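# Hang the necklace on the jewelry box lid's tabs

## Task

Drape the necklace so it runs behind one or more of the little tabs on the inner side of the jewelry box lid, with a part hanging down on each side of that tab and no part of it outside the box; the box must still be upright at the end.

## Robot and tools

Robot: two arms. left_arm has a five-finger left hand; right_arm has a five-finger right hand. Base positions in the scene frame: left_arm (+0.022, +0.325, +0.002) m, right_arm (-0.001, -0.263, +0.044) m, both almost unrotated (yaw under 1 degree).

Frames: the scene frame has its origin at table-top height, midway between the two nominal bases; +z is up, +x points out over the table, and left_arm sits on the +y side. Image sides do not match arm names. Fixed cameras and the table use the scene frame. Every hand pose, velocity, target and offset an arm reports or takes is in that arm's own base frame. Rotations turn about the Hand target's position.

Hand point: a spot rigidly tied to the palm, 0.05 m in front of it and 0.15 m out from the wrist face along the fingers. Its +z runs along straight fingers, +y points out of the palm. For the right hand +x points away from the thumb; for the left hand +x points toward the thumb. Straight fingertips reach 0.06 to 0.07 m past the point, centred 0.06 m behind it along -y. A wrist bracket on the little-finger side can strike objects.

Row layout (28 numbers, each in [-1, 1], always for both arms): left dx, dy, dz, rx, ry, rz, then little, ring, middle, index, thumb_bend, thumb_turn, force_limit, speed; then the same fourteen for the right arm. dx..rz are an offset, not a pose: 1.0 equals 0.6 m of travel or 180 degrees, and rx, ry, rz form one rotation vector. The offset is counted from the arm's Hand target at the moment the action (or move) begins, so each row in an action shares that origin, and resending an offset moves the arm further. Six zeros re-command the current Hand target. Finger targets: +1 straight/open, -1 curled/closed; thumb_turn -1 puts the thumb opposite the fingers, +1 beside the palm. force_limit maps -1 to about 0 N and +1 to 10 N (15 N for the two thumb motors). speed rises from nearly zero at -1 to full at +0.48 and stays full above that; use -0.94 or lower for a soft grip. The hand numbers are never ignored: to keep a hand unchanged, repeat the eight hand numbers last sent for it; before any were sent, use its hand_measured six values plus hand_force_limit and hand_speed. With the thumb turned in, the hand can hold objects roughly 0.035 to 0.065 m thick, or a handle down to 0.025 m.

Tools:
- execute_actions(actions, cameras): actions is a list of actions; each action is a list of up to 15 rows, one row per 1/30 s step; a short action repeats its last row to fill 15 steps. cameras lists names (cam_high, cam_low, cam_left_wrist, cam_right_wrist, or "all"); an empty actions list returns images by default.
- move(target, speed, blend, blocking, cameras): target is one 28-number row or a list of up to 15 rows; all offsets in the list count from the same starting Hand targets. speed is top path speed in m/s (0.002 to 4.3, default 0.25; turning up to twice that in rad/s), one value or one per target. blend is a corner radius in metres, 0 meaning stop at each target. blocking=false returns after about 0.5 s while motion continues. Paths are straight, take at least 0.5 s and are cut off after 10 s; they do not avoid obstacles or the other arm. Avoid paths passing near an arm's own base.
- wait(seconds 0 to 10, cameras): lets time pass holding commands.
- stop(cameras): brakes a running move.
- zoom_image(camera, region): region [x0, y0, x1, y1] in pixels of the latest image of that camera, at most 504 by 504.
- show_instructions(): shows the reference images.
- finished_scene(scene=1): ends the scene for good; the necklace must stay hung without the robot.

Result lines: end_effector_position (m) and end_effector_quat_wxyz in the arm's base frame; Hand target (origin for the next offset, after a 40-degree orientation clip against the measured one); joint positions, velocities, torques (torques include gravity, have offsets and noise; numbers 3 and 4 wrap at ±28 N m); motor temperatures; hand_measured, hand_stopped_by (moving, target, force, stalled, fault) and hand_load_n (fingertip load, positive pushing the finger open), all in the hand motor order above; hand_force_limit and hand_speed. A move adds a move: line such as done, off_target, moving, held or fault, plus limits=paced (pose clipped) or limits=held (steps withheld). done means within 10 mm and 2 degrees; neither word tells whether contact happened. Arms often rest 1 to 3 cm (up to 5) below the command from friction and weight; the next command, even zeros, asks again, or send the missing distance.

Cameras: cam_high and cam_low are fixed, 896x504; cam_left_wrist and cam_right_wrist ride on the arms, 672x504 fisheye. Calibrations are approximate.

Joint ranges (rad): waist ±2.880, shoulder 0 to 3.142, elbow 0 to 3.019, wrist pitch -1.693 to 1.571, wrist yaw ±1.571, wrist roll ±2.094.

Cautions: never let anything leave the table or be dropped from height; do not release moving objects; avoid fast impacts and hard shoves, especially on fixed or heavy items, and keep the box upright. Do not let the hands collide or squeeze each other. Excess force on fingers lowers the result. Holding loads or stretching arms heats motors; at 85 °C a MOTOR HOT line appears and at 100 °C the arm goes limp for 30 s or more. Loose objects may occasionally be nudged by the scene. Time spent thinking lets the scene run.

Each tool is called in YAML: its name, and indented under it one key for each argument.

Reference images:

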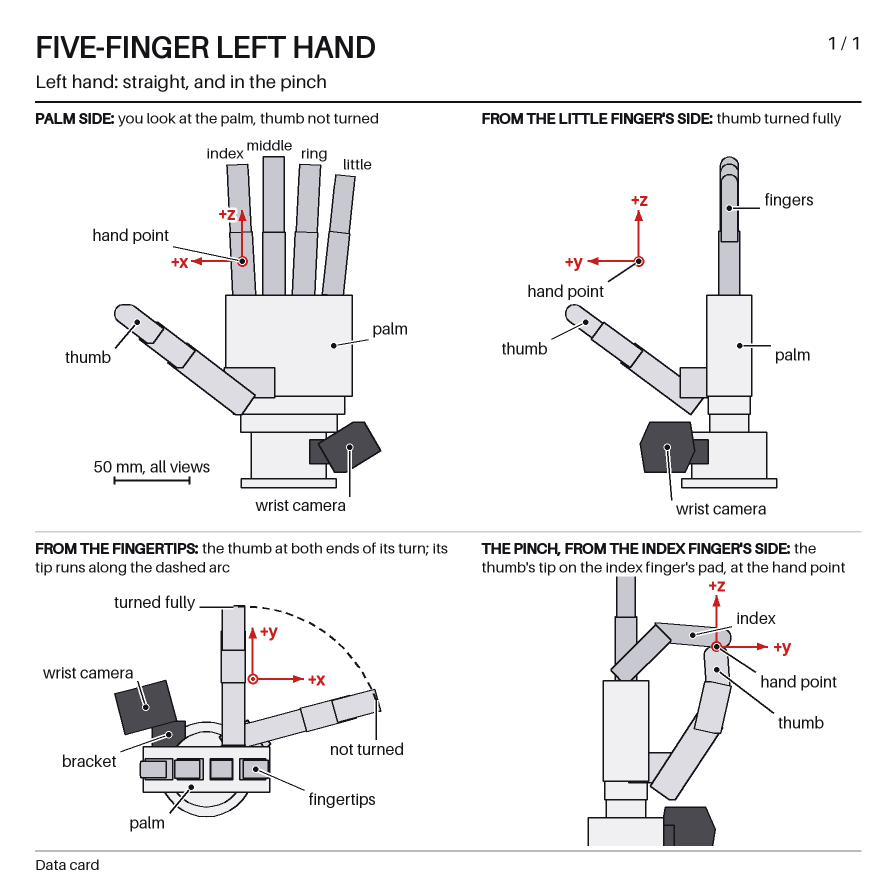

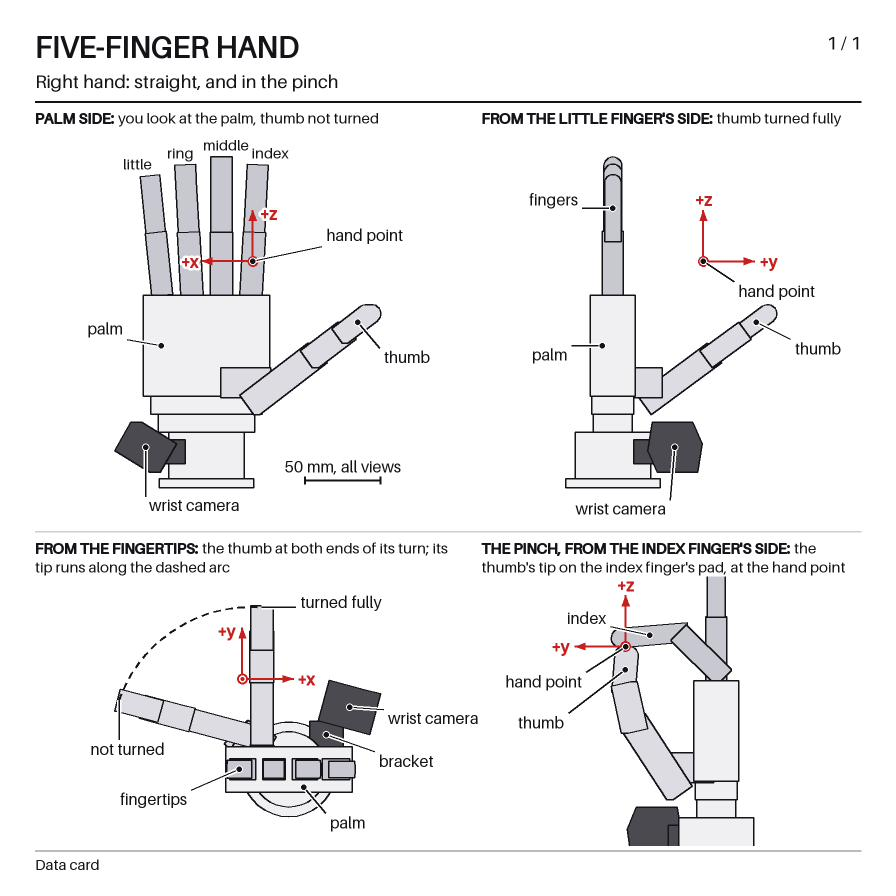

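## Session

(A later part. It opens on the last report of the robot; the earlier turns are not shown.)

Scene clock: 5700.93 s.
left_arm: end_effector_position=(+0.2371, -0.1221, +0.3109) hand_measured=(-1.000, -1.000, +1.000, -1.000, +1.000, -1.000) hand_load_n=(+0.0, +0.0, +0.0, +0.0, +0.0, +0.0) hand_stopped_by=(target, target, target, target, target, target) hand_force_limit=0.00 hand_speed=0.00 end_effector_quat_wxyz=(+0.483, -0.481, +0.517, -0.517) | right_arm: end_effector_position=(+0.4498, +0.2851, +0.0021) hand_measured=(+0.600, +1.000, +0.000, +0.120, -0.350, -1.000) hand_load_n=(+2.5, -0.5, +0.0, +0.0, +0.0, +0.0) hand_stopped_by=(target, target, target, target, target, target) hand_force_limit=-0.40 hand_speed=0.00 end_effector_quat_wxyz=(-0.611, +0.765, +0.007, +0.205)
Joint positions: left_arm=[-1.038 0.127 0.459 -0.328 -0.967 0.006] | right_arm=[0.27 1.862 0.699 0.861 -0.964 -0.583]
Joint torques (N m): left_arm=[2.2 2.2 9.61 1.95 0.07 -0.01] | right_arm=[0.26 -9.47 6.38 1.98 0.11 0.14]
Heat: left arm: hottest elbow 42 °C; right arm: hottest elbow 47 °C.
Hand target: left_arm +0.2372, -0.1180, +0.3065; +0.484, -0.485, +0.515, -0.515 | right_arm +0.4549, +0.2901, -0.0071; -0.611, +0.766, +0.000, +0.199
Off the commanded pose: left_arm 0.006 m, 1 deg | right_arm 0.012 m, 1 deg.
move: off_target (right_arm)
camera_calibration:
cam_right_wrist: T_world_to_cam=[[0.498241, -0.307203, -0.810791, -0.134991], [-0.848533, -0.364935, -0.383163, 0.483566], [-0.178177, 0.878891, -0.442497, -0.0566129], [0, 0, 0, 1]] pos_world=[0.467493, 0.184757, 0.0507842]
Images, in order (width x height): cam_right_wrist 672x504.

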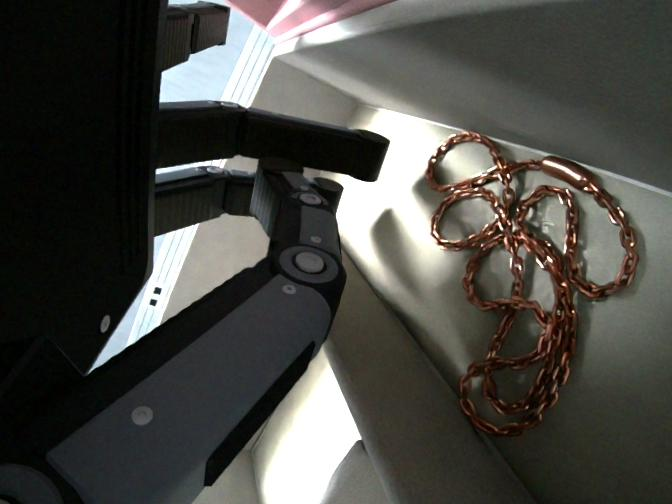

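move:
  target:
    - [0,0,0,0,0,0,-1,-1,1,-1,1,-1,0,0,-0.02,0,0.09,0,0,0,0.6,1,0.0,0.12,-0.35,-1,-0.4,0]
    - [0,0,0,0,0,0,-1,-1,1,-1,1,-1,0,0,-0.02,0,0.09,0,0,0,-1,1,0.0,0.12,-0.35,-1,-0.4,0.2]
    - [0,0,0,0,0,0,-1,-1,1,-1,1,-1,0,0,-0.008,0.0,-0.012,0,0,0,-1,1,0.0,0.12,-0.35,-1,-0.4,0]
  speed: [0.08,0.05,0.07]
  cameras: ["cam_right_wrist"]

Scene clock: 5721.47 s.
left_arm: end_effector_position=(+0.2371, -0.1221, +0.3109) hand_measured=(-1.000, -1.000, +1.000, -1.000, +1.000, -1.000) hand_load_n=(+0.0, +0.0, +0.0, +0.0, +0.0, +0.0) hand_stopped_by=(target, target, target, target, target, target) hand_force_limit=0.00 hand_speed=0.00 end_effector_quat_wxyz=(+0.483, -0.481, +0.517, -0.517) | right_arm: end_effector_position=(+0.4486, +0.2883, -0.0015) hand_measured=(-1.000, +1.000, +0.000, +0.120, -0.350, -1.000) hand_load_n=(-4.0, +0.0, +0.0, +0.0, +0.0, +0.0) hand_stopped_by=(target, target, target, target, target, target) hand_force_limit=-0.40 hand_speed=0.00 end_effector_quat_wxyz=(-0.613, +0.763, +0.009, +0.205)
Joint positions: left_arm=[-1.038 0.127 0.459 -0.328 -0.967 0.006] | right_arm=[0.276 1.879 0.699 0.888 -0.964 -0.575]
Joint torques (N m): left_arm=[2.08 2.32 9.59 1.94 0.07 -0.01] | right_arm=[-0.09 -9.35 5.14 2.11 0.25 0.1]
Heat: left arm: hottest elbow 42 °C; right arm: hottest elbow 45 °C.
Hand target: left_arm +0.2372, -0.1180, +0.3065; +0.484, -0.485, +0.515, -0.515 | right_arm +0.4500, +0.2901, -0.0144; -0.611, +0.766, +0.000, +0.199
Off the commanded pose: left_arm 0.006 m, 1 deg | right_arm 0.013 m, 1 deg.
move: off_target (right_arm); target 3's new numbers were sent with right_arm's hand 0.013 m and 1 deg from that target
camera_calibration:
cam_right_wrist: T_world_to_cam=[[0.501922, -0.300662, -0.810972, -0.13989], [-0.84572, -0.367036, -0.387352, 0.481725], [-0.181194, 0.880276, -0.4385, -0.0603343], [0, 0, 0, 1]] pos_world=[0.466686, 0.187862, 0.046694]
Images, in order (width x height): cam_right_wrist 672x504.

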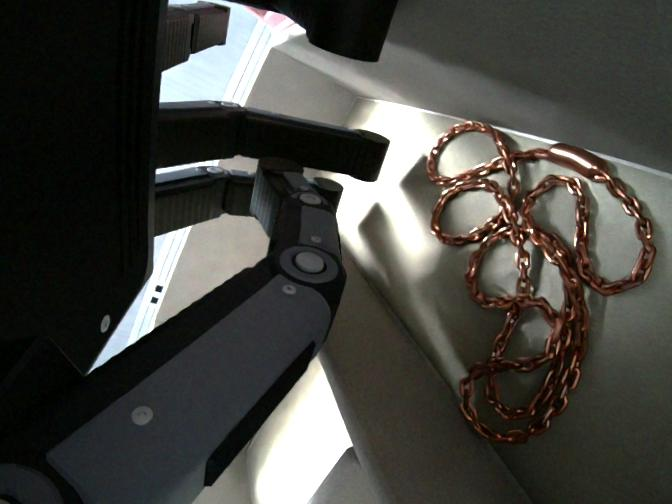

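move:
  target:
    - [0,0,0,0,0,0,-1,-1,1,-1,1,-1,0,0,0.01,0,0.10,0,0,0,-1,1,0.0,0.12,-0.35,-1,-0.4,0]
    - [0,0,0,0,0,0,-1,-1,1,-1,1,-1,0,0,0.014,0,0.10,-0.0169,-0.0520,0.0096,1,1,0.0,0.28,-0.35,-1,-0.4,0]
    - [0,0,0,0,0,0,-1,-1,1,-1,1,-1,0,0,0.0155,0.0,-0.008,-0.0169,-0.0520,0.0096,1,1,0.0,0.28,-0.35,-1,-0.4,0]
  speed: [0.08,0.1,0.07]
  cameras: ["cam_right_wrist"]

Scene clock: 5752.23 s.
left_arm: end_effector_position=(+0.2371, -0.1221, +0.3109) hand_measured=(-1.000, -1.000, +1.000, -1.000, +1.000, -1.000) hand_load_n=(+0.0, +0.0, +0.0, +0.0, +0.0, +0.0) hand_stopped_by=(target, target, target, target, target, target) hand_force_limit=0.00 hand_speed=0.00 end_effector_quat_wxyz=(+0.483, -0.481, +0.517, -0.517) | right_arm: end_effector_position=(+0.4586, +0.2852, -0.0115) hand_measured=(+1.000, +1.000, +0.000, +0.280, -0.350, -1.000) hand_load_n=(+0.0, +0.0, +0.0, +0.0, +0.5, +0.0) hand_stopped_by=(target, target, target, target, target, target) hand_force_limit=-0.40 hand_speed=0.00 end_effector_quat_wxyz=(-0.592, +0.763, +0.062, +0.251)
Joint positions: left_arm=[-1.038 0.127 0.459 -0.328 -0.967 0.006] | right_arm=[0.28 1.9 0.699 0.9 -0.948 -0.729]
Joint torques (N m): left_arm=[2.08 2.26 9.58 1.94 0.07 -0.01] | right_arm=[0.73 -10.34 5 2.43 -0.02 -0.11]
Heat: left arm: hottest elbow 41 °C; right arm: hottest elbow 43 °C.
Hand target: left_arm +0.2372, -0.1180, +0.3065; +0.484, -0.485, +0.515, -0.515 | right_arm +0.4593, +0.2902, -0.0191; -0.591, +0.763, +0.067, +0.251
Off the commanded pose: left_arm 0.006 m, 1 deg | right_arm 0.009 m, 1 deg.
move: done
camera_calibration:
cam_right_wrist: T_world_to_cam=[[0.610801, -0.334193, -0.7178, -0.193177], [-0.781171, -0.402283, -0.477431, 0.46461], [-0.129204, 0.85234, -0.506777, -0.0767298], [0, 0, 0, 1]] pos_world=[0.471019, 0.187746, 0.0442726]
Images, in order (width x height): cam_right_wrist 672x504.

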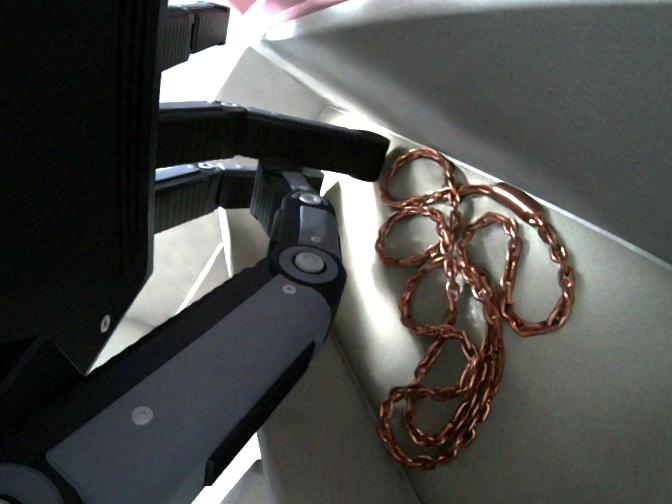

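move:
  target: [0,0,0,0,0,0,-1,-1,1,-1,1,-1,0,0,-0.007,-0.05,-0.02,0,0,0,1,1,0.0,0.28,-0.35,-1,-0.4,0]
  speed: 0.03
  cameras: ["cam_right_wrist"]

zoom_image:
  camera: "cam_right_wrist"
  region: [300, 80, 600, 380]

Scene clock: 5765.43 s.
left_arm: end_effector_position=(+0.2371, -0.1221, +0.3109) hand_measured=(-1.000, -1.000, +1.000, -1.000, +1.000, -1.000) hand_load_n=(+0.0, +0.0, +0.0, +0.0, +0.0, +0.0) hand_stopped_by=(target, target, target, target, target, target) hand_force_limit=0.00 hand_speed=0.00 end_effector_quat_wxyz=(+0.483, -0.481, +0.517, -0.517) | right_arm: end_effector_position=(+0.4579, +0.2712, -0.0137) hand_measured=(+1.000, +1.000, +0.000, +0.280, -0.350, -1.000) hand_load_n=(+0.0, +0.0, +2.0, +0.0, +0.0, +0.0) hand_stopped_by=(target, target, target, target, target, target) hand_force_limit=-0.40 hand_speed=0.00 end_effector_quat_wxyz=(-0.598, +0.756, +0.079, +0.254)
Joint positions: left_arm=[-1.038 0.127 0.459 -0.328 -0.967 0.006] | right_arm=[0.241 1.914 0.692 0.924 -1.012 -0.761]
Joint torques (N m): left_arm=[2.14 2.26 9.59 1.94 0.07 -0.01] | right_arm=[-1.55 -9.35 3.04 2.09 -0.01 -0.16]
Heat: left arm: hottest elbow 41 °C; right arm: hottest elbow 43 °C.
Hand target: left_arm +0.2372, -0.1180, +0.3065; +0.484, -0.485, +0.515, -0.515 | right_arm +0.4552, +0.2602, -0.0312; -0.591, +0.763, +0.067, +0.251
Off the commanded pose: left_arm 0.006 m, 1 deg | right_arm 0.021 m, 2 deg.
move: off_target (right_arm)
camera_calibration:
cam_right_wrist: T_world_to_cam=[[0.639356, -0.310776, -0.703308, -0.218288], [-0.756348, -0.41886, -0.502488, 0.450202], [-0.138426, 0.853214, -0.502856, -0.0620372], [0, 0, 0, 1]] pos_world=[0.471485, 0.173664, 0.0415014]
Images, in order (width x height): cam_right_wrist 672x504.

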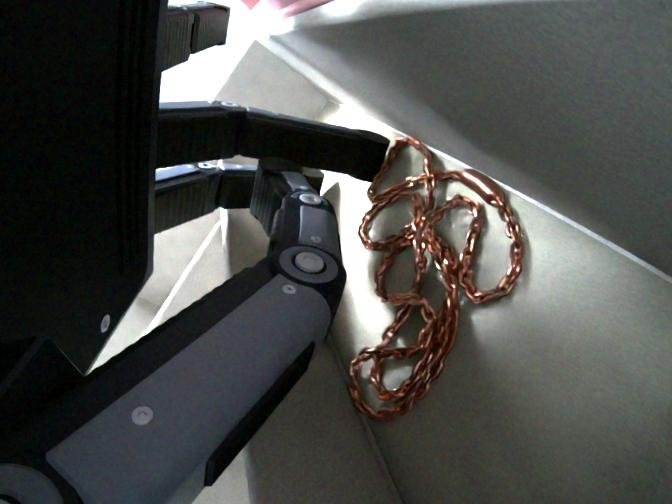

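Scaled by 1.680 from the camera's 672x504 image, which has a finer 960x720 frame.

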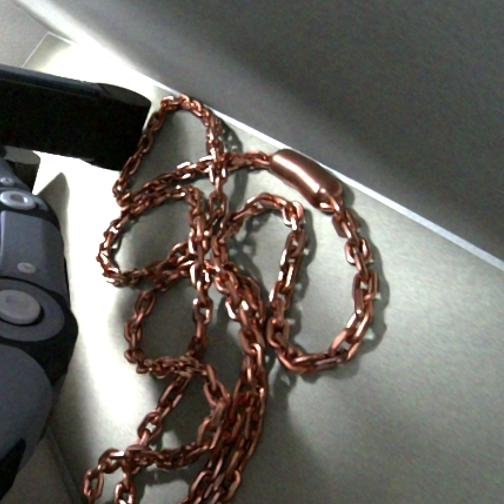

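move:
  target: [0,0,0,0,0,0,-1,-1,1,-1,1,-1,0,0,-0.007,-0.065,0.004,0,0,0,1,1,0.0,0.28,-0.35,-1,-0.4,0]
  speed: 0.03
  cameras: ["cam_right_wrist"]

zoom_image:
  camera: "cam_right_wrist"
  region: [300, 80, 600, 380]

Scene clock: 5774.27 s.
left_arm: end_effector_position=(+0.2371, -0.1221, +0.3109) hand_measured=(-1.000, -1.000, +1.000, -1.000, +1.000, -1.000) hand_load_n=(+0.0, +0.0, +0.0, +0.0, +0.0, +0.0) hand_stopped_by=(target, target, target, target, target, target) hand_force_limit=0.00 hand_speed=0.00 end_effector_quat_wxyz=(+0.483, -0.481, +0.517, -0.517) | right_arm: end_effector_position=(+0.4556, +0.2336, -0.0158) hand_measured=(+1.000, +1.000, +0.000, +0.280, -0.350, -1.000) hand_load_n=(-0.5, +0.0, +3.0, +0.0, +0.0, +0.5) hand_stopped_by=(target, target, target, target, target, target) hand_force_limit=-0.40 hand_speed=0.00 end_effector_quat_wxyz=(-0.598, +0.753, +0.087, +0.259)
Joint positions: left_arm=[-1.038 0.127 0.459 -0.328 -0.967 0.006] | right_arm=[0.151 1.905 0.666 0.9 -1.103 -0.828]
Joint torques (N m): left_arm=[2.08 2.26 9.59 1.92 0.07 -0.01] | right_arm=[-1.9 -11.22 2.66 0.64 0.12 -0.15]
Heat: left arm: hottest elbow 41 °C; right arm: hottest elbow 43 °C.
Hand target: left_arm +0.2372, -0.1180, +0.3065; +0.484, -0.485, +0.515, -0.515 | right_arm +0.4510, +0.2211, -0.0288; -0.591, +0.763, +0.067, +0.251
Off the commanded pose: left_arm 0.006 m, 1 deg | right_arm 0.019 m, 3 deg.
move: off_target (right_arm)
camera_calibration:
cam_right_wrist: T_world_to_cam=[[0.653543, -0.305394, -0.692543, -0.237515], [-0.744593, -0.423673, -0.515832, 0.427154], [-0.13588, 0.852781, -0.504282, -0.0323994], [0, 0, 0, 1]] pos_world=[0.46888, 0.136067, 0.0395115]
Images, in order (width x height): cam_right_wrist 672x504.

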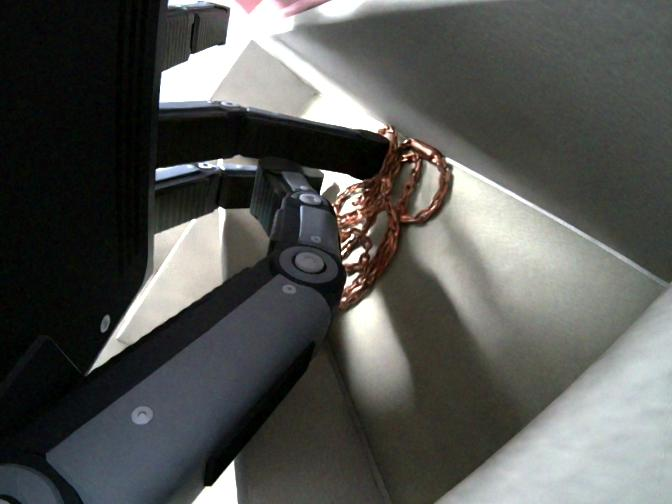

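Scaled by 1.680 from the camera's 672x504 image, which has a finer 960x720 frame.

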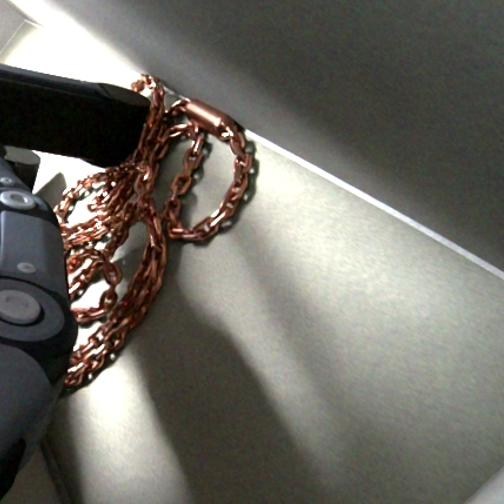

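move:
  target:
    - [0,0,0,0,0,0,-1,-1,1,-1,1,-1,0,0,-0.001,-0.018,0.0,0,0,0,1,1,0.0,0.28,-0.35,-1,-0.4,0]
    - [0,0,0,0,0,0,-1,-1,1,-1,1,-1,0,0,-0.001,-0.018,0,0,0,0,1,1,0.0,0.05,0.27,-1,-0.4,-0.5]
  speed: 0.03
  cameras: ["cam_right_wrist"]

zoom_image:
  camera: "cam_right_wrist"
  region: [300, 80, 600, 380]

Scene clock: 5791.27 s.
left_arm: end_effector_position=(+0.2371, -0.1221, +0.3109) hand_measured=(-1.000, -1.000, +1.000, -1.000, +1.000, -1.000) hand_load_n=(+0.0, +0.0, +0.0, +0.0, +0.0, +0.5) hand_stopped_by=(target, target, target, target, target, target) hand_force_limit=0.00 hand_speed=0.00 end_effector_quat_wxyz=(+0.483, -0.481, +0.517, -0.517) | right_arm: end_effector_position=(+0.4581, +0.2216, -0.0091) hand_measured=(+1.000, +1.000, +0.000, +0.192, +0.268, -1.000) hand_load_n=(+0.0, +0.0, +0.0, +0.0, -3.5, -2.0) hand_stopped_by=(target, target, target, force, target, target) hand_force_limit=-0.40 hand_speed=-0.50 end_effector_quat_wxyz=(-0.598, +0.751, +0.090, +0.264)
Joint positions: left_arm=[-1.038 0.127 0.459 -0.328 -0.967 0.006] | right_arm=[0.121 1.884 0.663 0.876 -1.131 -0.85]
Joint torques (N m): left_arm=[2.14 2.14 9.62 1.95 0.06 -0.01] | right_arm=[-1.49 -9.93 2.61 0.68 0.2 -0.16]
Heat: left arm: hottest elbow 41 °C; right arm: hottest elbow 41 °C.
Hand target: left_arm +0.2372, -0.1180, +0.3065; +0.484, -0.485, +0.515, -0.515 | right_arm +0.4505, +0.2103, -0.0287; -0.591, +0.763, +0.067, +0.251
Off the commanded pose: left_arm 0.006 m, 1 deg | right_arm 0.024 m, 3 deg.
move: off_target (right_arm); target 2's new numbers were sent with right_arm's hand 0.021 m and 3 deg from that target
camera_calibration:
cam_right_wrist: T_world_to_cam=[[0.662607, -0.304711, -0.68418, -0.24235], [-0.737929, -0.421854, -0.526782, 0.423831], [-0.128108, 0.853926, -0.504379, -0.0222731], [0, 0, 0, 1]] pos_world=[0.470487, 0.123968, 0.0462214]
Images, in order (width x height): cam_right_wrist 672x504.

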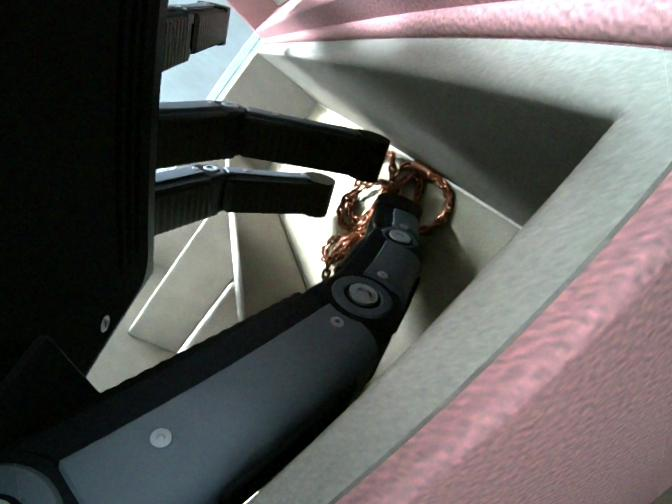

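Scaled by 1.680 from the camera's 672x504 image, which has a finer 960x720 frame.

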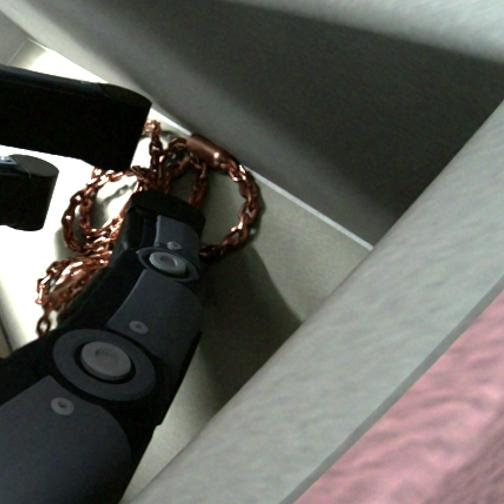

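move:
  target: [0,0,0,0,0,0,-1,-1,1,-1,1,-1,0,0,0,0,-0.005,0,0,0,1,1,0.0,0.10,0.14,-1,0.0,-0.5]
  speed: 0.03
  cameras: ["cam_right_wrist"]

zoom_image:
  camera: "cam_right_wrist"
  region: [300, 80, 600, 380]

Scene clock: 5799.60 s.
left_arm: end_effector_position=(+0.2371, -0.1221, +0.3109) hand_measured=(-1.000, -1.000, +1.000, -1.000, +1.000, -1.000) hand_load_n=(+0.0, +0.0, +0.0, +0.0, +0.0, +0.0) hand_stopped_by=(target, target, target, target, target, target) hand_force_limit=0.00 hand_speed=0.00 end_effector_quat_wxyz=(+0.483, -0.481, +0.517, -0.517) | right_arm: end_effector_position=(+0.4578, +0.2213, -0.0096) hand_measured=(+1.000, +1.000, +0.000, +0.100, +0.140, -1.000) hand_load_n=(+0.0, +0.0, +0.0, +1.0, +0.0, -0.5) hand_stopped_by=(target, target, target, target, target, target) hand_force_limit=0.00 hand_speed=-0.50 end_effector_quat_wxyz=(-0.598, +0.752, +0.089, +0.264)
Joint positions: left_arm=[-1.038 0.127 0.459 -0.328 -0.967 0.006] | right_arm=[0.121 1.884 0.662 0.876 -1.129 -0.85]
Joint torques (N m): left_arm=[2.14 2.14 9.59 1.94 0.08 -0.01] | right_arm=[-1.73 -9 2.74 0.94 0.13 -0.15]
Heat: left arm: hottest elbow 41 °C; right arm: hottest elbow 41 °C.
Hand target: left_arm +0.2372, -0.1180, +0.3065; +0.484, -0.485, +0.515, -0.515 | right_arm +0.4504, +0.2103, -0.0318; -0.591, +0.763, +0.067, +0.251
Off the commanded pose: left_arm 0.006 m, 1 deg | right_arm 0.026 m, 3 deg.
move: off_target (right_arm)
camera_calibration:
cam_right_wrist: T_world_to_cam=[[0.661083, -0.306446, -0.68488, -0.241556], [-0.739435, -0.420959, -0.525385, 0.423806], [-0.127304, 0.853747, -0.504886, -0.0225895], [0, 0, 0, 1]] pos_world=[0.470189, 0.123667, 0.0458194]
Images, in order (width x height): cam_right_wrist 672x504.

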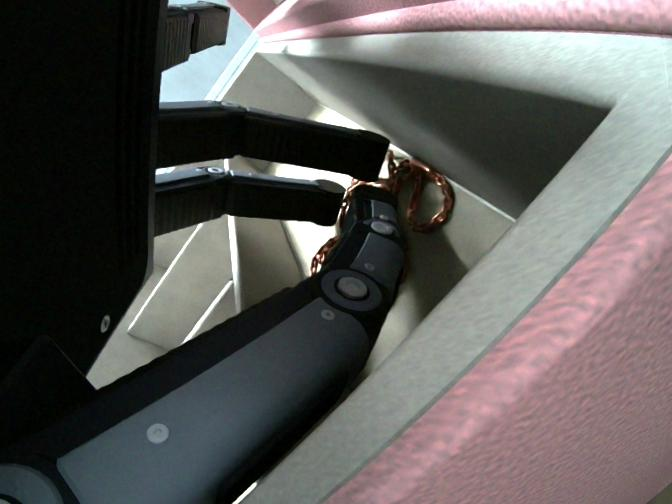

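Scaled by 1.680 from the camera's 672x504 image, which has a finer 960x720 frame.

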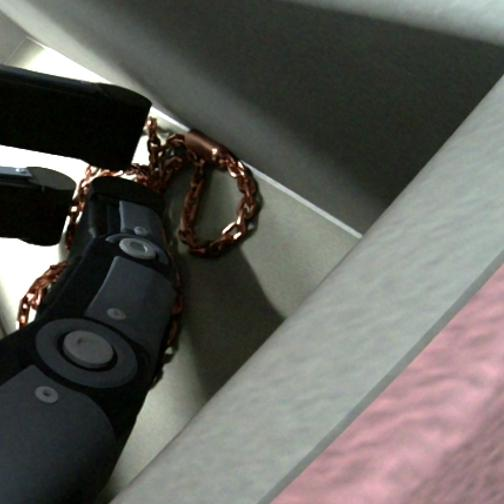

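move:
  target:
    - [0,0,0,0,0,0,-1,-1,1,-1,1,-1,0,0,0,0,0,0,0,0,1,1,0.0,0.10,0.25,-1,-0.4,-0.5]
    - [0,0,0,0,0,0,-1,-1,1,-1,1,-1,0,0,0,0,0.003,0,0,0,1,1,-0.45,-0.45,0.25,-1,-0.4,-0.88]
  speed: 0.03
  cameras: ["cam_right_wrist"]

zoom_image:
  camera: "cam_right_wrist"
  region: [300, 80, 600, 380]

Scene clock: 5822.77 s.
left_arm: end_effector_position=(+0.2371, -0.1221, +0.3109) hand_measured=(-1.000, -1.000, +1.000, -1.000, +1.000, -1.000) hand_load_n=(+0.0, +0.0, +0.0, +0.0, +0.0, +0.5) hand_stopped_by=(target, target, target, target, target, target) hand_force_limit=0.00 hand_speed=0.00 end_effector_quat_wxyz=(+0.483, -0.481, +0.517, -0.517) | right_arm: end_effector_position=(+0.4572, +0.2216, -0.0094) hand_measured=(+1.000, +1.000, -0.266, -0.310, +0.250, -1.000) hand_load_n=(+0.0, +0.0, +4.5, +4.5, +0.0, -1.0) hand_stopped_by=(target, target, force, force, target, target) hand_force_limit=-0.40 hand_speed=-0.88 end_effector_quat_wxyz=(-0.599, +0.751, +0.090, +0.263)
Joint positions: left_arm=[-1.038 0.127 0.459 -0.328 -0.967 0.006] | right_arm=[0.121 1.884 0.662 0.876 -1.132 -0.85]
Joint torques (N m): left_arm=[2.08 2.2 9.61 1.95 0.07 -0.01] | right_arm=[-1.9 -9.99 2.74 0.73 0.27 -0.17]
Motor temperatures (°C): left_arm=[26 25 41 25 27 24] | right_arm=[26 32 40 25 26 25]
Heat: left arm: hottest elbow 41 °C; right arm: hottest elbow 40 °C.
Hand target: left_arm +0.2372, -0.1180, +0.3065; +0.484, -0.485, +0.515, -0.515 | right_arm +0.4504, +0.2103, -0.0300; -0.591, +0.763, +0.067, +0.251
Off the commanded pose: left_arm 0.006 m, 1 deg | right_arm 0.024 m, 3 deg.
move: off_target (right_arm); target 2's new numbers were sent with right_arm's hand 0.024 m and 3 deg from that target
camera_calibration:
cam_right_wrist: T_world_to_cam=[[0.661995, -0.303544, -0.685291, -0.24203], [-0.738128, -0.422759, -0.525778, 0.423335], [-0.130116, 0.853895, -0.503918, -0.0216264], [0, 0, 0, 1]] pos_world=[0.469884, 0.123969, 0.0458212]
Images, in order (width x height): cam_right_wrist 672x504.

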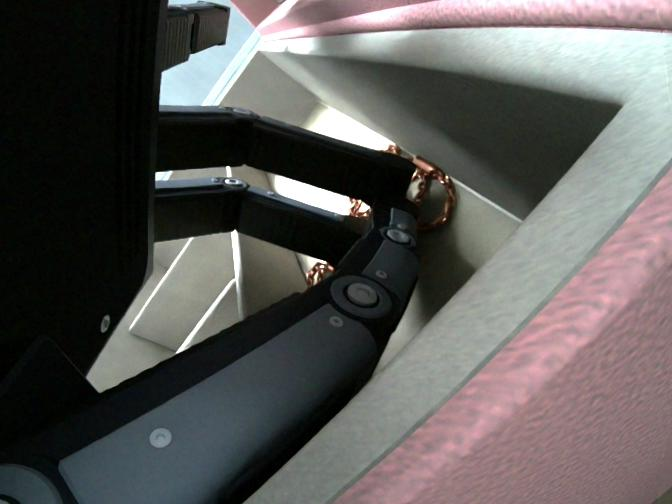

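Scaled by 1.680 from the camera's 672x504 image, which has a finer 960x720 frame.

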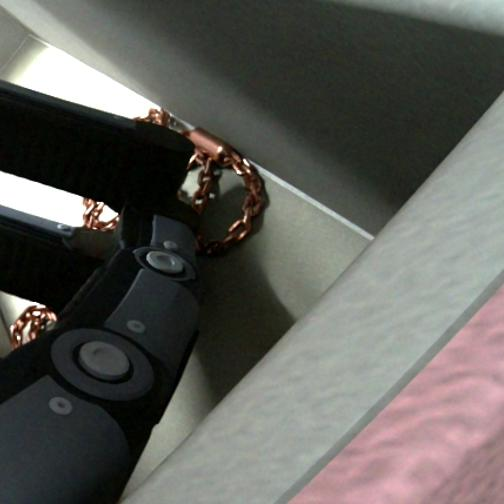

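move:
  target: [0,0,0,0,0,0,-1,-1,1,-1,1,-1,0,0,0,0,0.09,0,0,0,1,1,-0.55,-0.55,0.20,-1,0.5,-0.86]
  speed: 0.022
  cameras: ["cam_right_wrist"]

zoom_image:
  camera: "cam_right_wrist"
  region: [300, 80, 600, 380]

Scene clock: 5833.70 s.
left_arm: end_effector_position=(+0.2371, -0.1221, +0.3109) hand_measured=(-1.000, -1.000, +1.000, -1.000, +1.000, -1.000) hand_load_n=(+0.0, +0.5, +0.5, +0.0, +0.0, +0.0) hand_stopped_by=(target, target, target, target, target, target) hand_force_limit=0.00 hand_speed=0.00 end_effector_quat_wxyz=(+0.483, -0.481, +0.517, -0.517) | right_arm: end_effector_position=(+0.4485, +0.2159, +0.0236) hand_measured=(+1.000, +1.000, -0.274, -0.320, +0.224, -1.000) hand_load_n=(+0.0, +0.0, +10.0, +9.0, +12.0, +0.0) hand_stopped_by=(target, target, force, force, force, target) hand_force_limit=0.50 hand_speed=-0.86 end_effector_quat_wxyz=(-0.595, +0.762, +0.069, +0.247)
Joint positions: left_arm=[-1.038 0.127 0.459 -0.328 -0.967 0.006] | right_arm=[0.113 1.743 0.648 0.692 -1.123 -0.851]
Joint torques (N m): left_arm=[2.14 2.2 9.61 1.92 0.07 -0.01] | right_arm=[-1.26 -11.46 4.93 1.14 -0.21 -0.16]
Heat: left arm: hottest elbow 41 °C; right arm: hottest elbow 40 °C.
Hand target: left_arm +0.2372, -0.1180, +0.3065; +0.484, -0.485, +0.515, -0.515 | right_arm +0.4503, +0.2104, +0.0239; -0.591, +0.763, +0.067, +0.251
Off the commanded pose: left_arm 0.006 m, 1 deg | right_arm 0.006 m, 1 deg.
move: done
camera_calibration:
cam_right_wrist: T_world_to_cam=[[0.618857, -0.321259, -0.716804, -0.191402], [-0.772277, -0.415597, -0.480487, 0.444604], [-0.143541, 0.850924, -0.505296, 0.00544095], [0, 0, 0, 1]] pos_world=[0.462589, 0.118656, 0.0791776]
Images, in order (width x height): cam_right_wrist 672x504.

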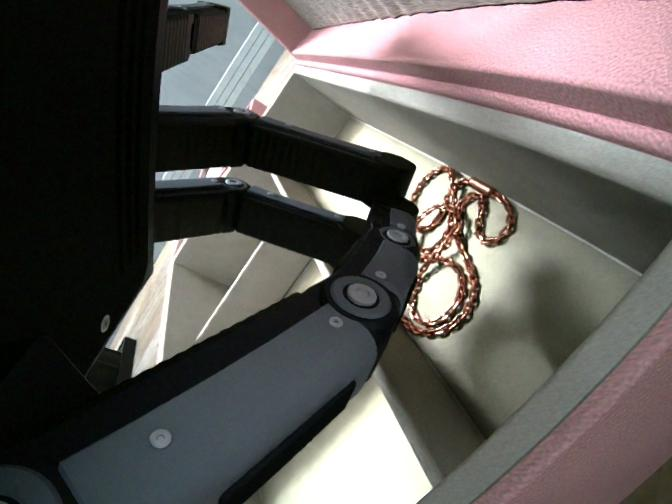

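Scaled by 1.680 from the camera's 672x504 image, which has a finer 960x720 frame.

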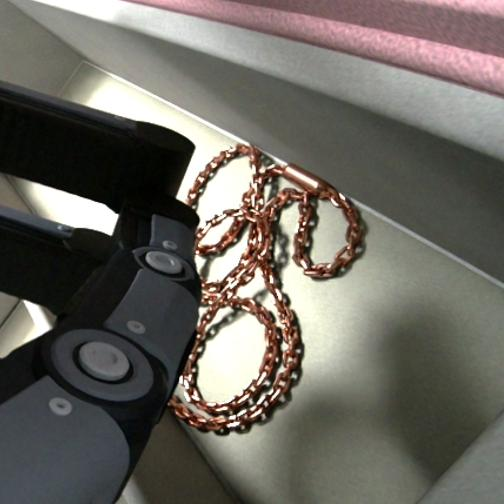

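move:
  target:
    - [0,0,0,0,0,0,-1,-1,1,-1,1,-1,0,0,0,0,0.0167,0,0,0,1,1,0.0,0.28,-0.35,-1,-0.4,0]
    - [0,0,0,0,0,0,-1,-1,1,-1,1,-1,0,0,0.015,0.096,0.0167,0,0,0,1,1,0.0,0.28,-0.35,-1,-0.4,0]
    - [0,0,0,0,0,0,-1,-1,1,-1,1,-1,0,0,0.015,0.096,-0.0715,0,0,0,1,1,0.0,0.28,-0.35,-1,-0.4,0]
    - [0,0,0,0,0,0,-1,-1,1,-1,1,-1,0,0,0.0103,0.0193,-0.0865,0,0,0,1,1,0.0,0.28,-0.35,-1,-0.4,0]
  speed: [0.05,0.08,0.06,0.03]
  cameras: ["cam_right_wrist"]

zoom_image:
  camera: "cam_right_wrist"
  region: [300, 80, 600, 380]

Scene clock: 6043.10 s.
left_arm: end_effector_position=(+0.2371, -0.1221, +0.3109) hand_measured=(-1.000, -1.000, +1.000, -1.000, +1.000, -1.000) hand_load_n=(+0.0, +0.0, +0.0, +0.0, +0.0, +0.0) hand_stopped_by=(target, target, target, target, target, target) hand_force_limit=0.00 hand_speed=0.00 end_effector_quat_wxyz=(+0.483, -0.481, +0.517, -0.517) | right_arm: end_effector_position=(+0.4593, +0.2309, -0.0113) hand_measured=(+1.000, +1.000, +0.000, +0.280, +0.220, -1.000) hand_load_n=(+0.0, +0.0, +0.0, +0.0, -2.0, +0.0) hand_stopped_by=(target, target, target, target, force, target) hand_force_limit=-0.40 hand_speed=0.00 end_effector_quat_wxyz=(-0.597, +0.754, +0.082, +0.260)
Joint positions: left_arm=[-1.038 0.127 0.459 -0.328 -0.967 0.006] | right_arm=[0.145 1.891 0.671 0.88 -1.1 -0.824]
Joint torques (N m): left_arm=[2.14 2.2 9.62 1.94 0.07 -0.01] | right_arm=[-1.73 -9.7 3.69 0.91 -0.06 -0.16]
Heat: left arm: hottest elbow 41 °C; right arm: hottest elbow 39 °C.
Hand target: left_arm +0.2372, -0.1180, +0.3065; +0.484, -0.485, +0.515, -0.515 | right_arm +0.4565, +0.2220, -0.0279; -0.591, +0.763, +0.067, +0.251
Off the commanded pose: left_arm 0.006 m, 1 deg | right_arm 0.019 m, 2 deg.
move: off_target (right_arm)
camera_calibration:
cam_right_wrist: T_world_to_cam=[[0.647549, -0.31203, -0.695211, -0.233397], [-0.750931, -0.416396, -0.512559, 0.432408], [-0.129549, 0.853963, -0.503949, -0.0304892], [0, 0, 0, 1]] pos_world=[0.471895, 0.133263, 0.044009]
Images, in order (width x height): cam_right_wrist 672x504.

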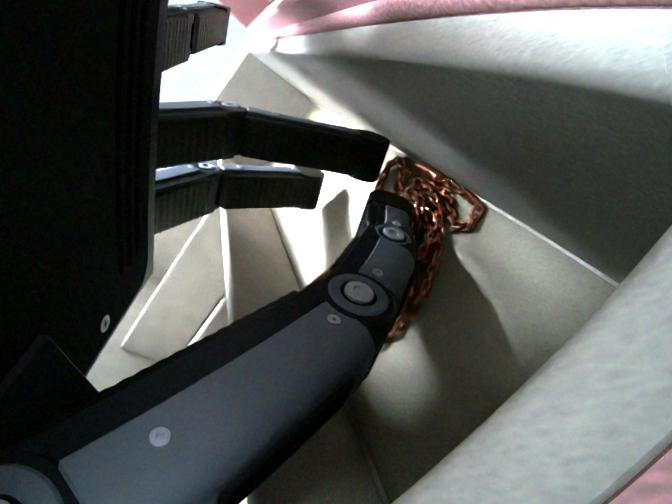

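Scaled by 1.680 from the camera's 672x504 image, which has a finer 960x720 frame.

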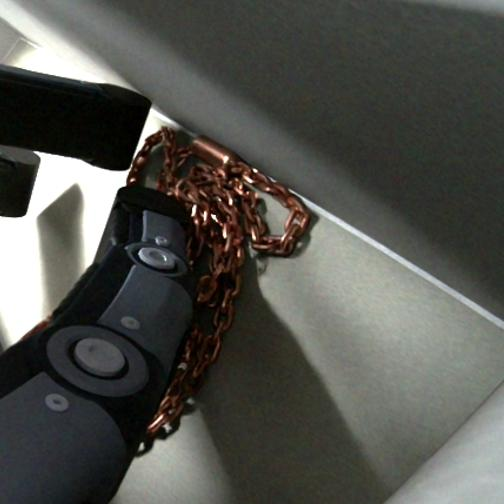

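move:
  target:
    - [0,0,0,0,0,0,-1,-1,1,-1,1,-1,0,0,0,0,0.1,0,0,0,1,1,0.0,0.28,-0.8,-1,0.6,0]
    - [0,0,0,0,0,0,-1,-1,1,-1,1,-1,0,0,-0.008,-0.125,0.1,0,0,0,1,1,0.0,0.1,-0.8,-1,0.6,0]
    - [0,0,0,0,0,0,-1,-1,1,-1,1,-1,0,0,-0.008,-0.125,0.02,0,0,0,1,1,0.0,0.1,-0.8,-1,0.6,0]
  speed: [0.06,0.08,0.05]
  cameras: ["cam_right_wrist"]

Scene clock: 6117.97 s.
left_arm: end_effector_position=(+0.2371, -0.1221, +0.3109) hand_measured=(-1.000, -1.000, +1.000, -1.000, +1.000, -1.000) hand_load_n=(+0.0, +0.0, +0.0, +0.0, +0.0, +0.0) hand_stopped_by=(target, target, target, target, target, target) hand_force_limit=0.00 hand_speed=0.00 end_effector_quat_wxyz=(+0.483, -0.481, +0.517, -0.517) | right_arm: end_effector_position=(+0.4535, +0.1514, +0.0059) hand_measured=(+1.000, +1.000, +0.000, +0.100, -0.756, -1.000) hand_load_n=(+0.0, +0.0, +2.0, +0.0, +21.0, +4.0) hand_stopped_by=(target, target, target, target, force, target) hand_force_limit=0.60 hand_speed=0.00 end_effector_quat_wxyz=(-0.596, +0.755, +0.084, +0.259)
Joint positions: left_arm=[-1.038 0.127 0.459 -0.328 -0.967 0.006] | right_arm=[-0.052 1.784 0.665 0.549 -1.28 -1.071]
Joint torques (N m): left_arm=[2.08 2.26 9.62 1.95 0.07 -0.01] | right_arm=[-0.62 -7.24 4.44 1.66 0.32 -0.11]
Heat: left arm: hottest elbow 41 °C; right arm: hottest elbow 37 °C.
Hand target: left_arm +0.2372, -0.1180, +0.3065; +0.484, -0.485, +0.515, -0.515 | right_arm +0.4518, +0.1469, -0.0159; -0.591, +0.763, +0.067, +0.252
Off the commanded pose: left_arm 0.006 m, 1 deg | right_arm 0.022 m, 2 deg.
move: off_target (right_arm)
camera_calibration:
cam_right_wrist: T_world_to_cam=[[0.649221, -0.312289, -0.693532, -0.243214], [-0.749012, -0.421053, -0.511562, 0.403566], [-0.132259, 0.851581, -0.507265, 0.0469794], [0, 0, 0, 1]] pos_world=[0.466389, 0.0539628, 0.0616031]
Images, in order (width x height): cam_right_wrist 672x504.

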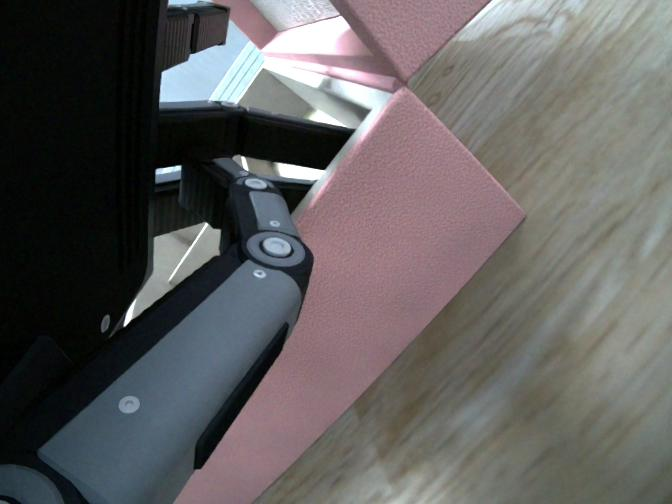

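zoom_image:
  camera: "cam_right_wrist"
  region: [150, 60, 450, 300]

Scaled by 1.680 from the camera's 672x504 image, which has a finer 960x720 frame.

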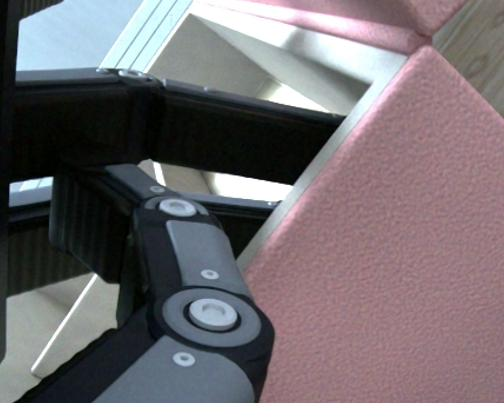

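move:
  target: [0,0,0,0,0,0,-1,-1,1,-1,1,-1,0,0,0,0,0.03,0,0,0,1,1,0.0,0.1,-0.55,-1,0.6,0]
  speed: 0.05
  cameras: ["cam_right_wrist"]

zoom_image:
  camera: "cam_right_wrist"
  region: [150, 20, 450, 260]

Scene clock: 6185.23 s.
left_arm: end_effector_position=(+0.2371, -0.1221, +0.3109) hand_measured=(-1.000, -1.000, +1.000, -1.000, +1.000, -1.000) hand_load_n=(+0.0, +0.0, +0.0, +0.0, +0.0, +0.0) hand_stopped_by=(target, target, target, target, target, target) hand_force_limit=0.00 hand_speed=0.00 end_effector_quat_wxyz=(+0.483, -0.481, +0.517, -0.517) | right_arm: end_effector_position=(+0.4535, +0.1509, +0.0109) hand_measured=(+1.000, +1.000, +0.000, +0.100, -0.552, -1.000) hand_load_n=(+0.0, -0.5, +0.0, +0.0, -2.5, -1.0) hand_stopped_by=(target, target, target, target, target, target) hand_force_limit=0.60 hand_speed=0.00 end_effector_quat_wxyz=(-0.595, +0.757, +0.082, +0.259)
Joint positions: left_arm=[-1.038 0.127 0.459 -0.328 -0.967 0.006] | right_arm=[-0.052 1.765 0.665 0.526 -1.275 -1.071]
Joint torques (N m): left_arm=[2.26 2.2 9.59 1.94 0.07 -0.01] | right_arm=[-1.03 -10.05 4.7 0.54 0.09 -0.07]
Heat: left arm: hottest elbow 41 °C; right arm: hottest elbow 36 °C.
Hand target: left_arm +0.2372, -0.1180, +0.3065; +0.484, -0.485, +0.515, -0.515 | right_arm +0.4517, +0.1469, +0.0022; -0.591, +0.763, +0.067, +0.251
Off the commanded pose: left_arm 0.006 m, 1 deg | right_arm 0.010 m, 2 deg.
move: done
camera_calibration:
cam_right_wrist: T_world_to_cam=[[0.645476, -0.316729, -0.695013, -0.237432], [-0.752541, -0.419265, -0.507838, 0.407175], [-0.130548, 0.850823, -0.508977, 0.0491908], [0, 0, 0, 1]] pos_world=[0.466095, 0.0536598, 0.0667972]
Images, in order (width x height): cam_right_wrist 672x504.

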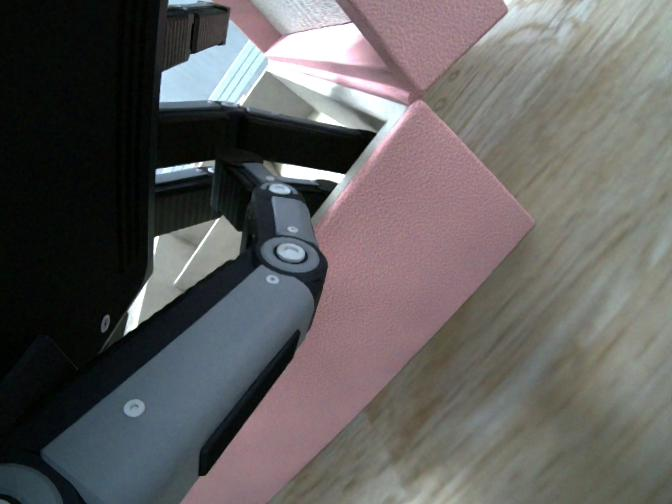

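Scaled by 1.680 from the camera's 672x504 image, which has a finer 960x720 frame.

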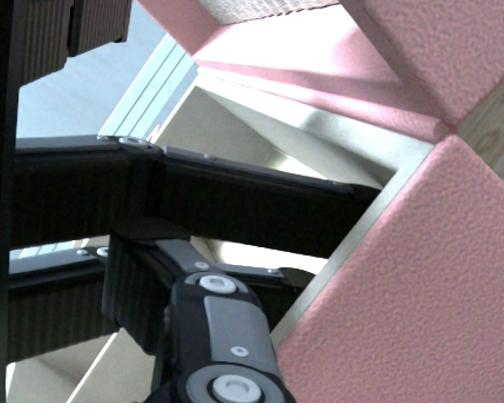

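move:
  target:
    - [0,0,0,0,0,0,-1,-1,1,-1,1,-1,0,0,0,0,0.04,-0.1057,0.0343,0,1,1,0.0,0.1,-0.62,-1,0.0,0]
    - [0,0,0,0,0,0,-1,-1,1,-1,1,-1,0,0,0,0.0,-0.013,-0.1057,0.0343,0,1,1,0.0,0.1,-0.62,-1,0.0,0]
  speed: [0.1,0.05]
  cameras: ["cam_right_wrist"]

zoom_image:
  camera: "cam_right_wrist"
  region: [150, 20, 450, 260]

Scene clock: 6208.57 s.
left_arm: end_effector_position=(+0.2371, -0.1221, +0.3109) hand_measured=(-1.000, -1.000, +1.000, -1.000, +1.000, -1.000) hand_load_n=(+0.0, +0.0, +0.0, +0.0, +0.0, +0.0) hand_stopped_by=(target, target, target, target, target, target) hand_force_limit=0.00 hand_speed=0.00 end_effector_quat_wxyz=(+0.483, -0.481, +0.517, -0.517) | right_arm: end_effector_position=(+0.4481, +0.1434, +0.0051) hand_measured=(+1.000, +1.000, +0.000, +0.100, -0.622, -1.000) hand_load_n=(+0.0, +0.0, +0.0, +0.0, -1.0, +0.0) hand_stopped_by=(target, target, target, target, target, target) hand_force_limit=0.00 hand_speed=0.00 end_effector_quat_wxyz=(-0.463, +0.861, +0.069, +0.198)
Joint positions: left_arm=[-1.038 0.127 0.459 -0.328 -0.967 0.006] | right_arm=[0.038 1.621 0.787 -0.177 -0.95 -1.398]
Joint torques (N m): left_arm=[2.14 2.2 9.59 1.95 0.07 -0.01] | right_arm=[0.85 -8.18 7.2 1.73 -0.3 -0.12]
Heat: left arm: hottest elbow 41 °C; right arm: hottest elbow 37 °C.
Hand target: left_arm +0.2372, -0.1180, +0.3065; +0.484, -0.485, +0.515, -0.515 | right_arm +0.4519, +0.1469, -0.0056; -0.460, +0.863, +0.076, +0.196
Off the commanded pose: left_arm 0.006 m, 1 deg | right_arm 0.012 m, 1 deg.
move: off_target (right_arm)
camera_calibration:
cam_right_wrist: T_world_to_cam=[[0.536793, -0.557115, -0.633622, -0.157586], [-0.821081, -0.517722, -0.240395, 0.440521], [-0.194112, 0.649297, -0.735346, 0.110519], [0, 0, 0, 1]] pos_world=[0.467747, 0.0685142, 0.0873193]
Images, in order (width x height): cam_right_wrist 672x504.

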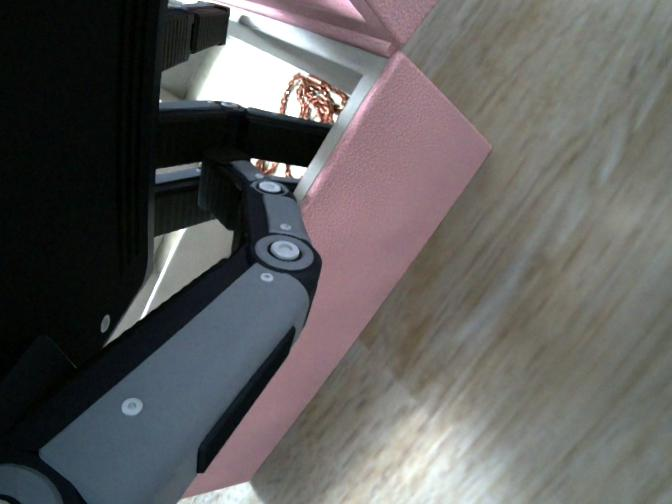

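Scaled by 1.680 from the camera's 672x504 image, which has a finer 960x720 frame.

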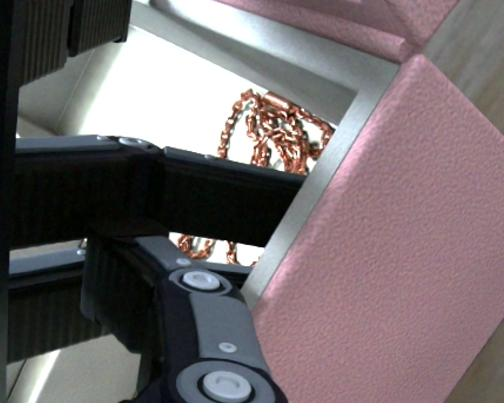

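move:
  target: [0,0,0,0,0,0,-1,-1,1,-1,1,-1,0,0,0.006,0.09,0,0,0,0,1,1,0.0,0.1,-0.62,-1,0.0,0]
  speed: 0.04
  cameras: ["cam_right_wrist"]

Scene clock: 6223.13 s.
left_arm: end_effector_position=(+0.2371, -0.1221, +0.3109) hand_measured=(-1.000, -1.000, +1.000, -1.000, +1.000, -1.000) hand_load_n=(+0.0, +0.0, +0.0, +0.0, +0.0, +0.0) hand_stopped_by=(target, target, target, target, target, target) hand_force_limit=0.00 hand_speed=0.00 end_effector_quat_wxyz=(+0.483, -0.481, +0.517, -0.517) | right_arm: end_effector_position=(+0.4620, +0.1774, +0.0066) hand_measured=(+1.000, +1.000, +0.000, +0.100, -0.620, -1.000) hand_load_n=(+0.0, +0.0, +0.0, +0.0, +2.0, -1.0) hand_stopped_by=(target, target, target, target, target, target) hand_force_limit=0.00 hand_speed=0.00 end_effector_quat_wxyz=(-0.450, +0.863, +0.069, +0.217)
Joint positions: left_arm=[-1.038 0.127 0.459 -0.328 -0.967 0.006] | right_arm=[0.131 1.63 0.787 -0.034 -0.863 -1.269]
Joint torques (N m): left_arm=[2.14 2.26 9.59 1.92 0.07 -0.01] | right_arm=[3.6 -8.18 7.3 1.96 -0.74 0.29]
Heat: left arm: hottest elbow 41 °C; right arm: hottest elbow 39 °C.
Hand target: left_arm +0.2372, -0.1180, +0.3065; +0.484, -0.485, +0.515, -0.515 | right_arm +0.4554, +0.2010, -0.0056; -0.460, +0.863, +0.076, +0.196
Off the commanded pose: left_arm 0.006 m, 1 deg | right_arm 0.027 m, 3 deg.
move: off_target (right_arm)
camera_calibration:
cam_right_wrist: T_world_to_cam=[[0.544693, -0.582498, -0.603328, -0.144522], [-0.824383, -0.503971, -0.257693, 0.469104], [-0.153954, 0.637737, -0.754711, 0.0758119], [0, 0, 0, 1]] pos_world=[0.477113, 0.103883, 0.0909063]
Images, in order (width x height): cam_right_wrist 672x504.

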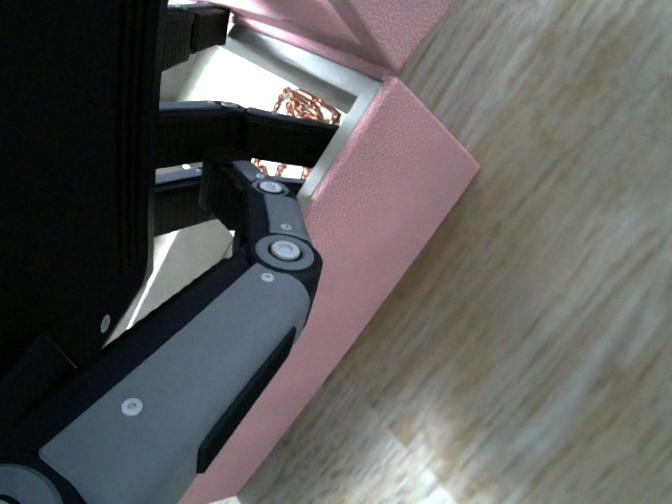

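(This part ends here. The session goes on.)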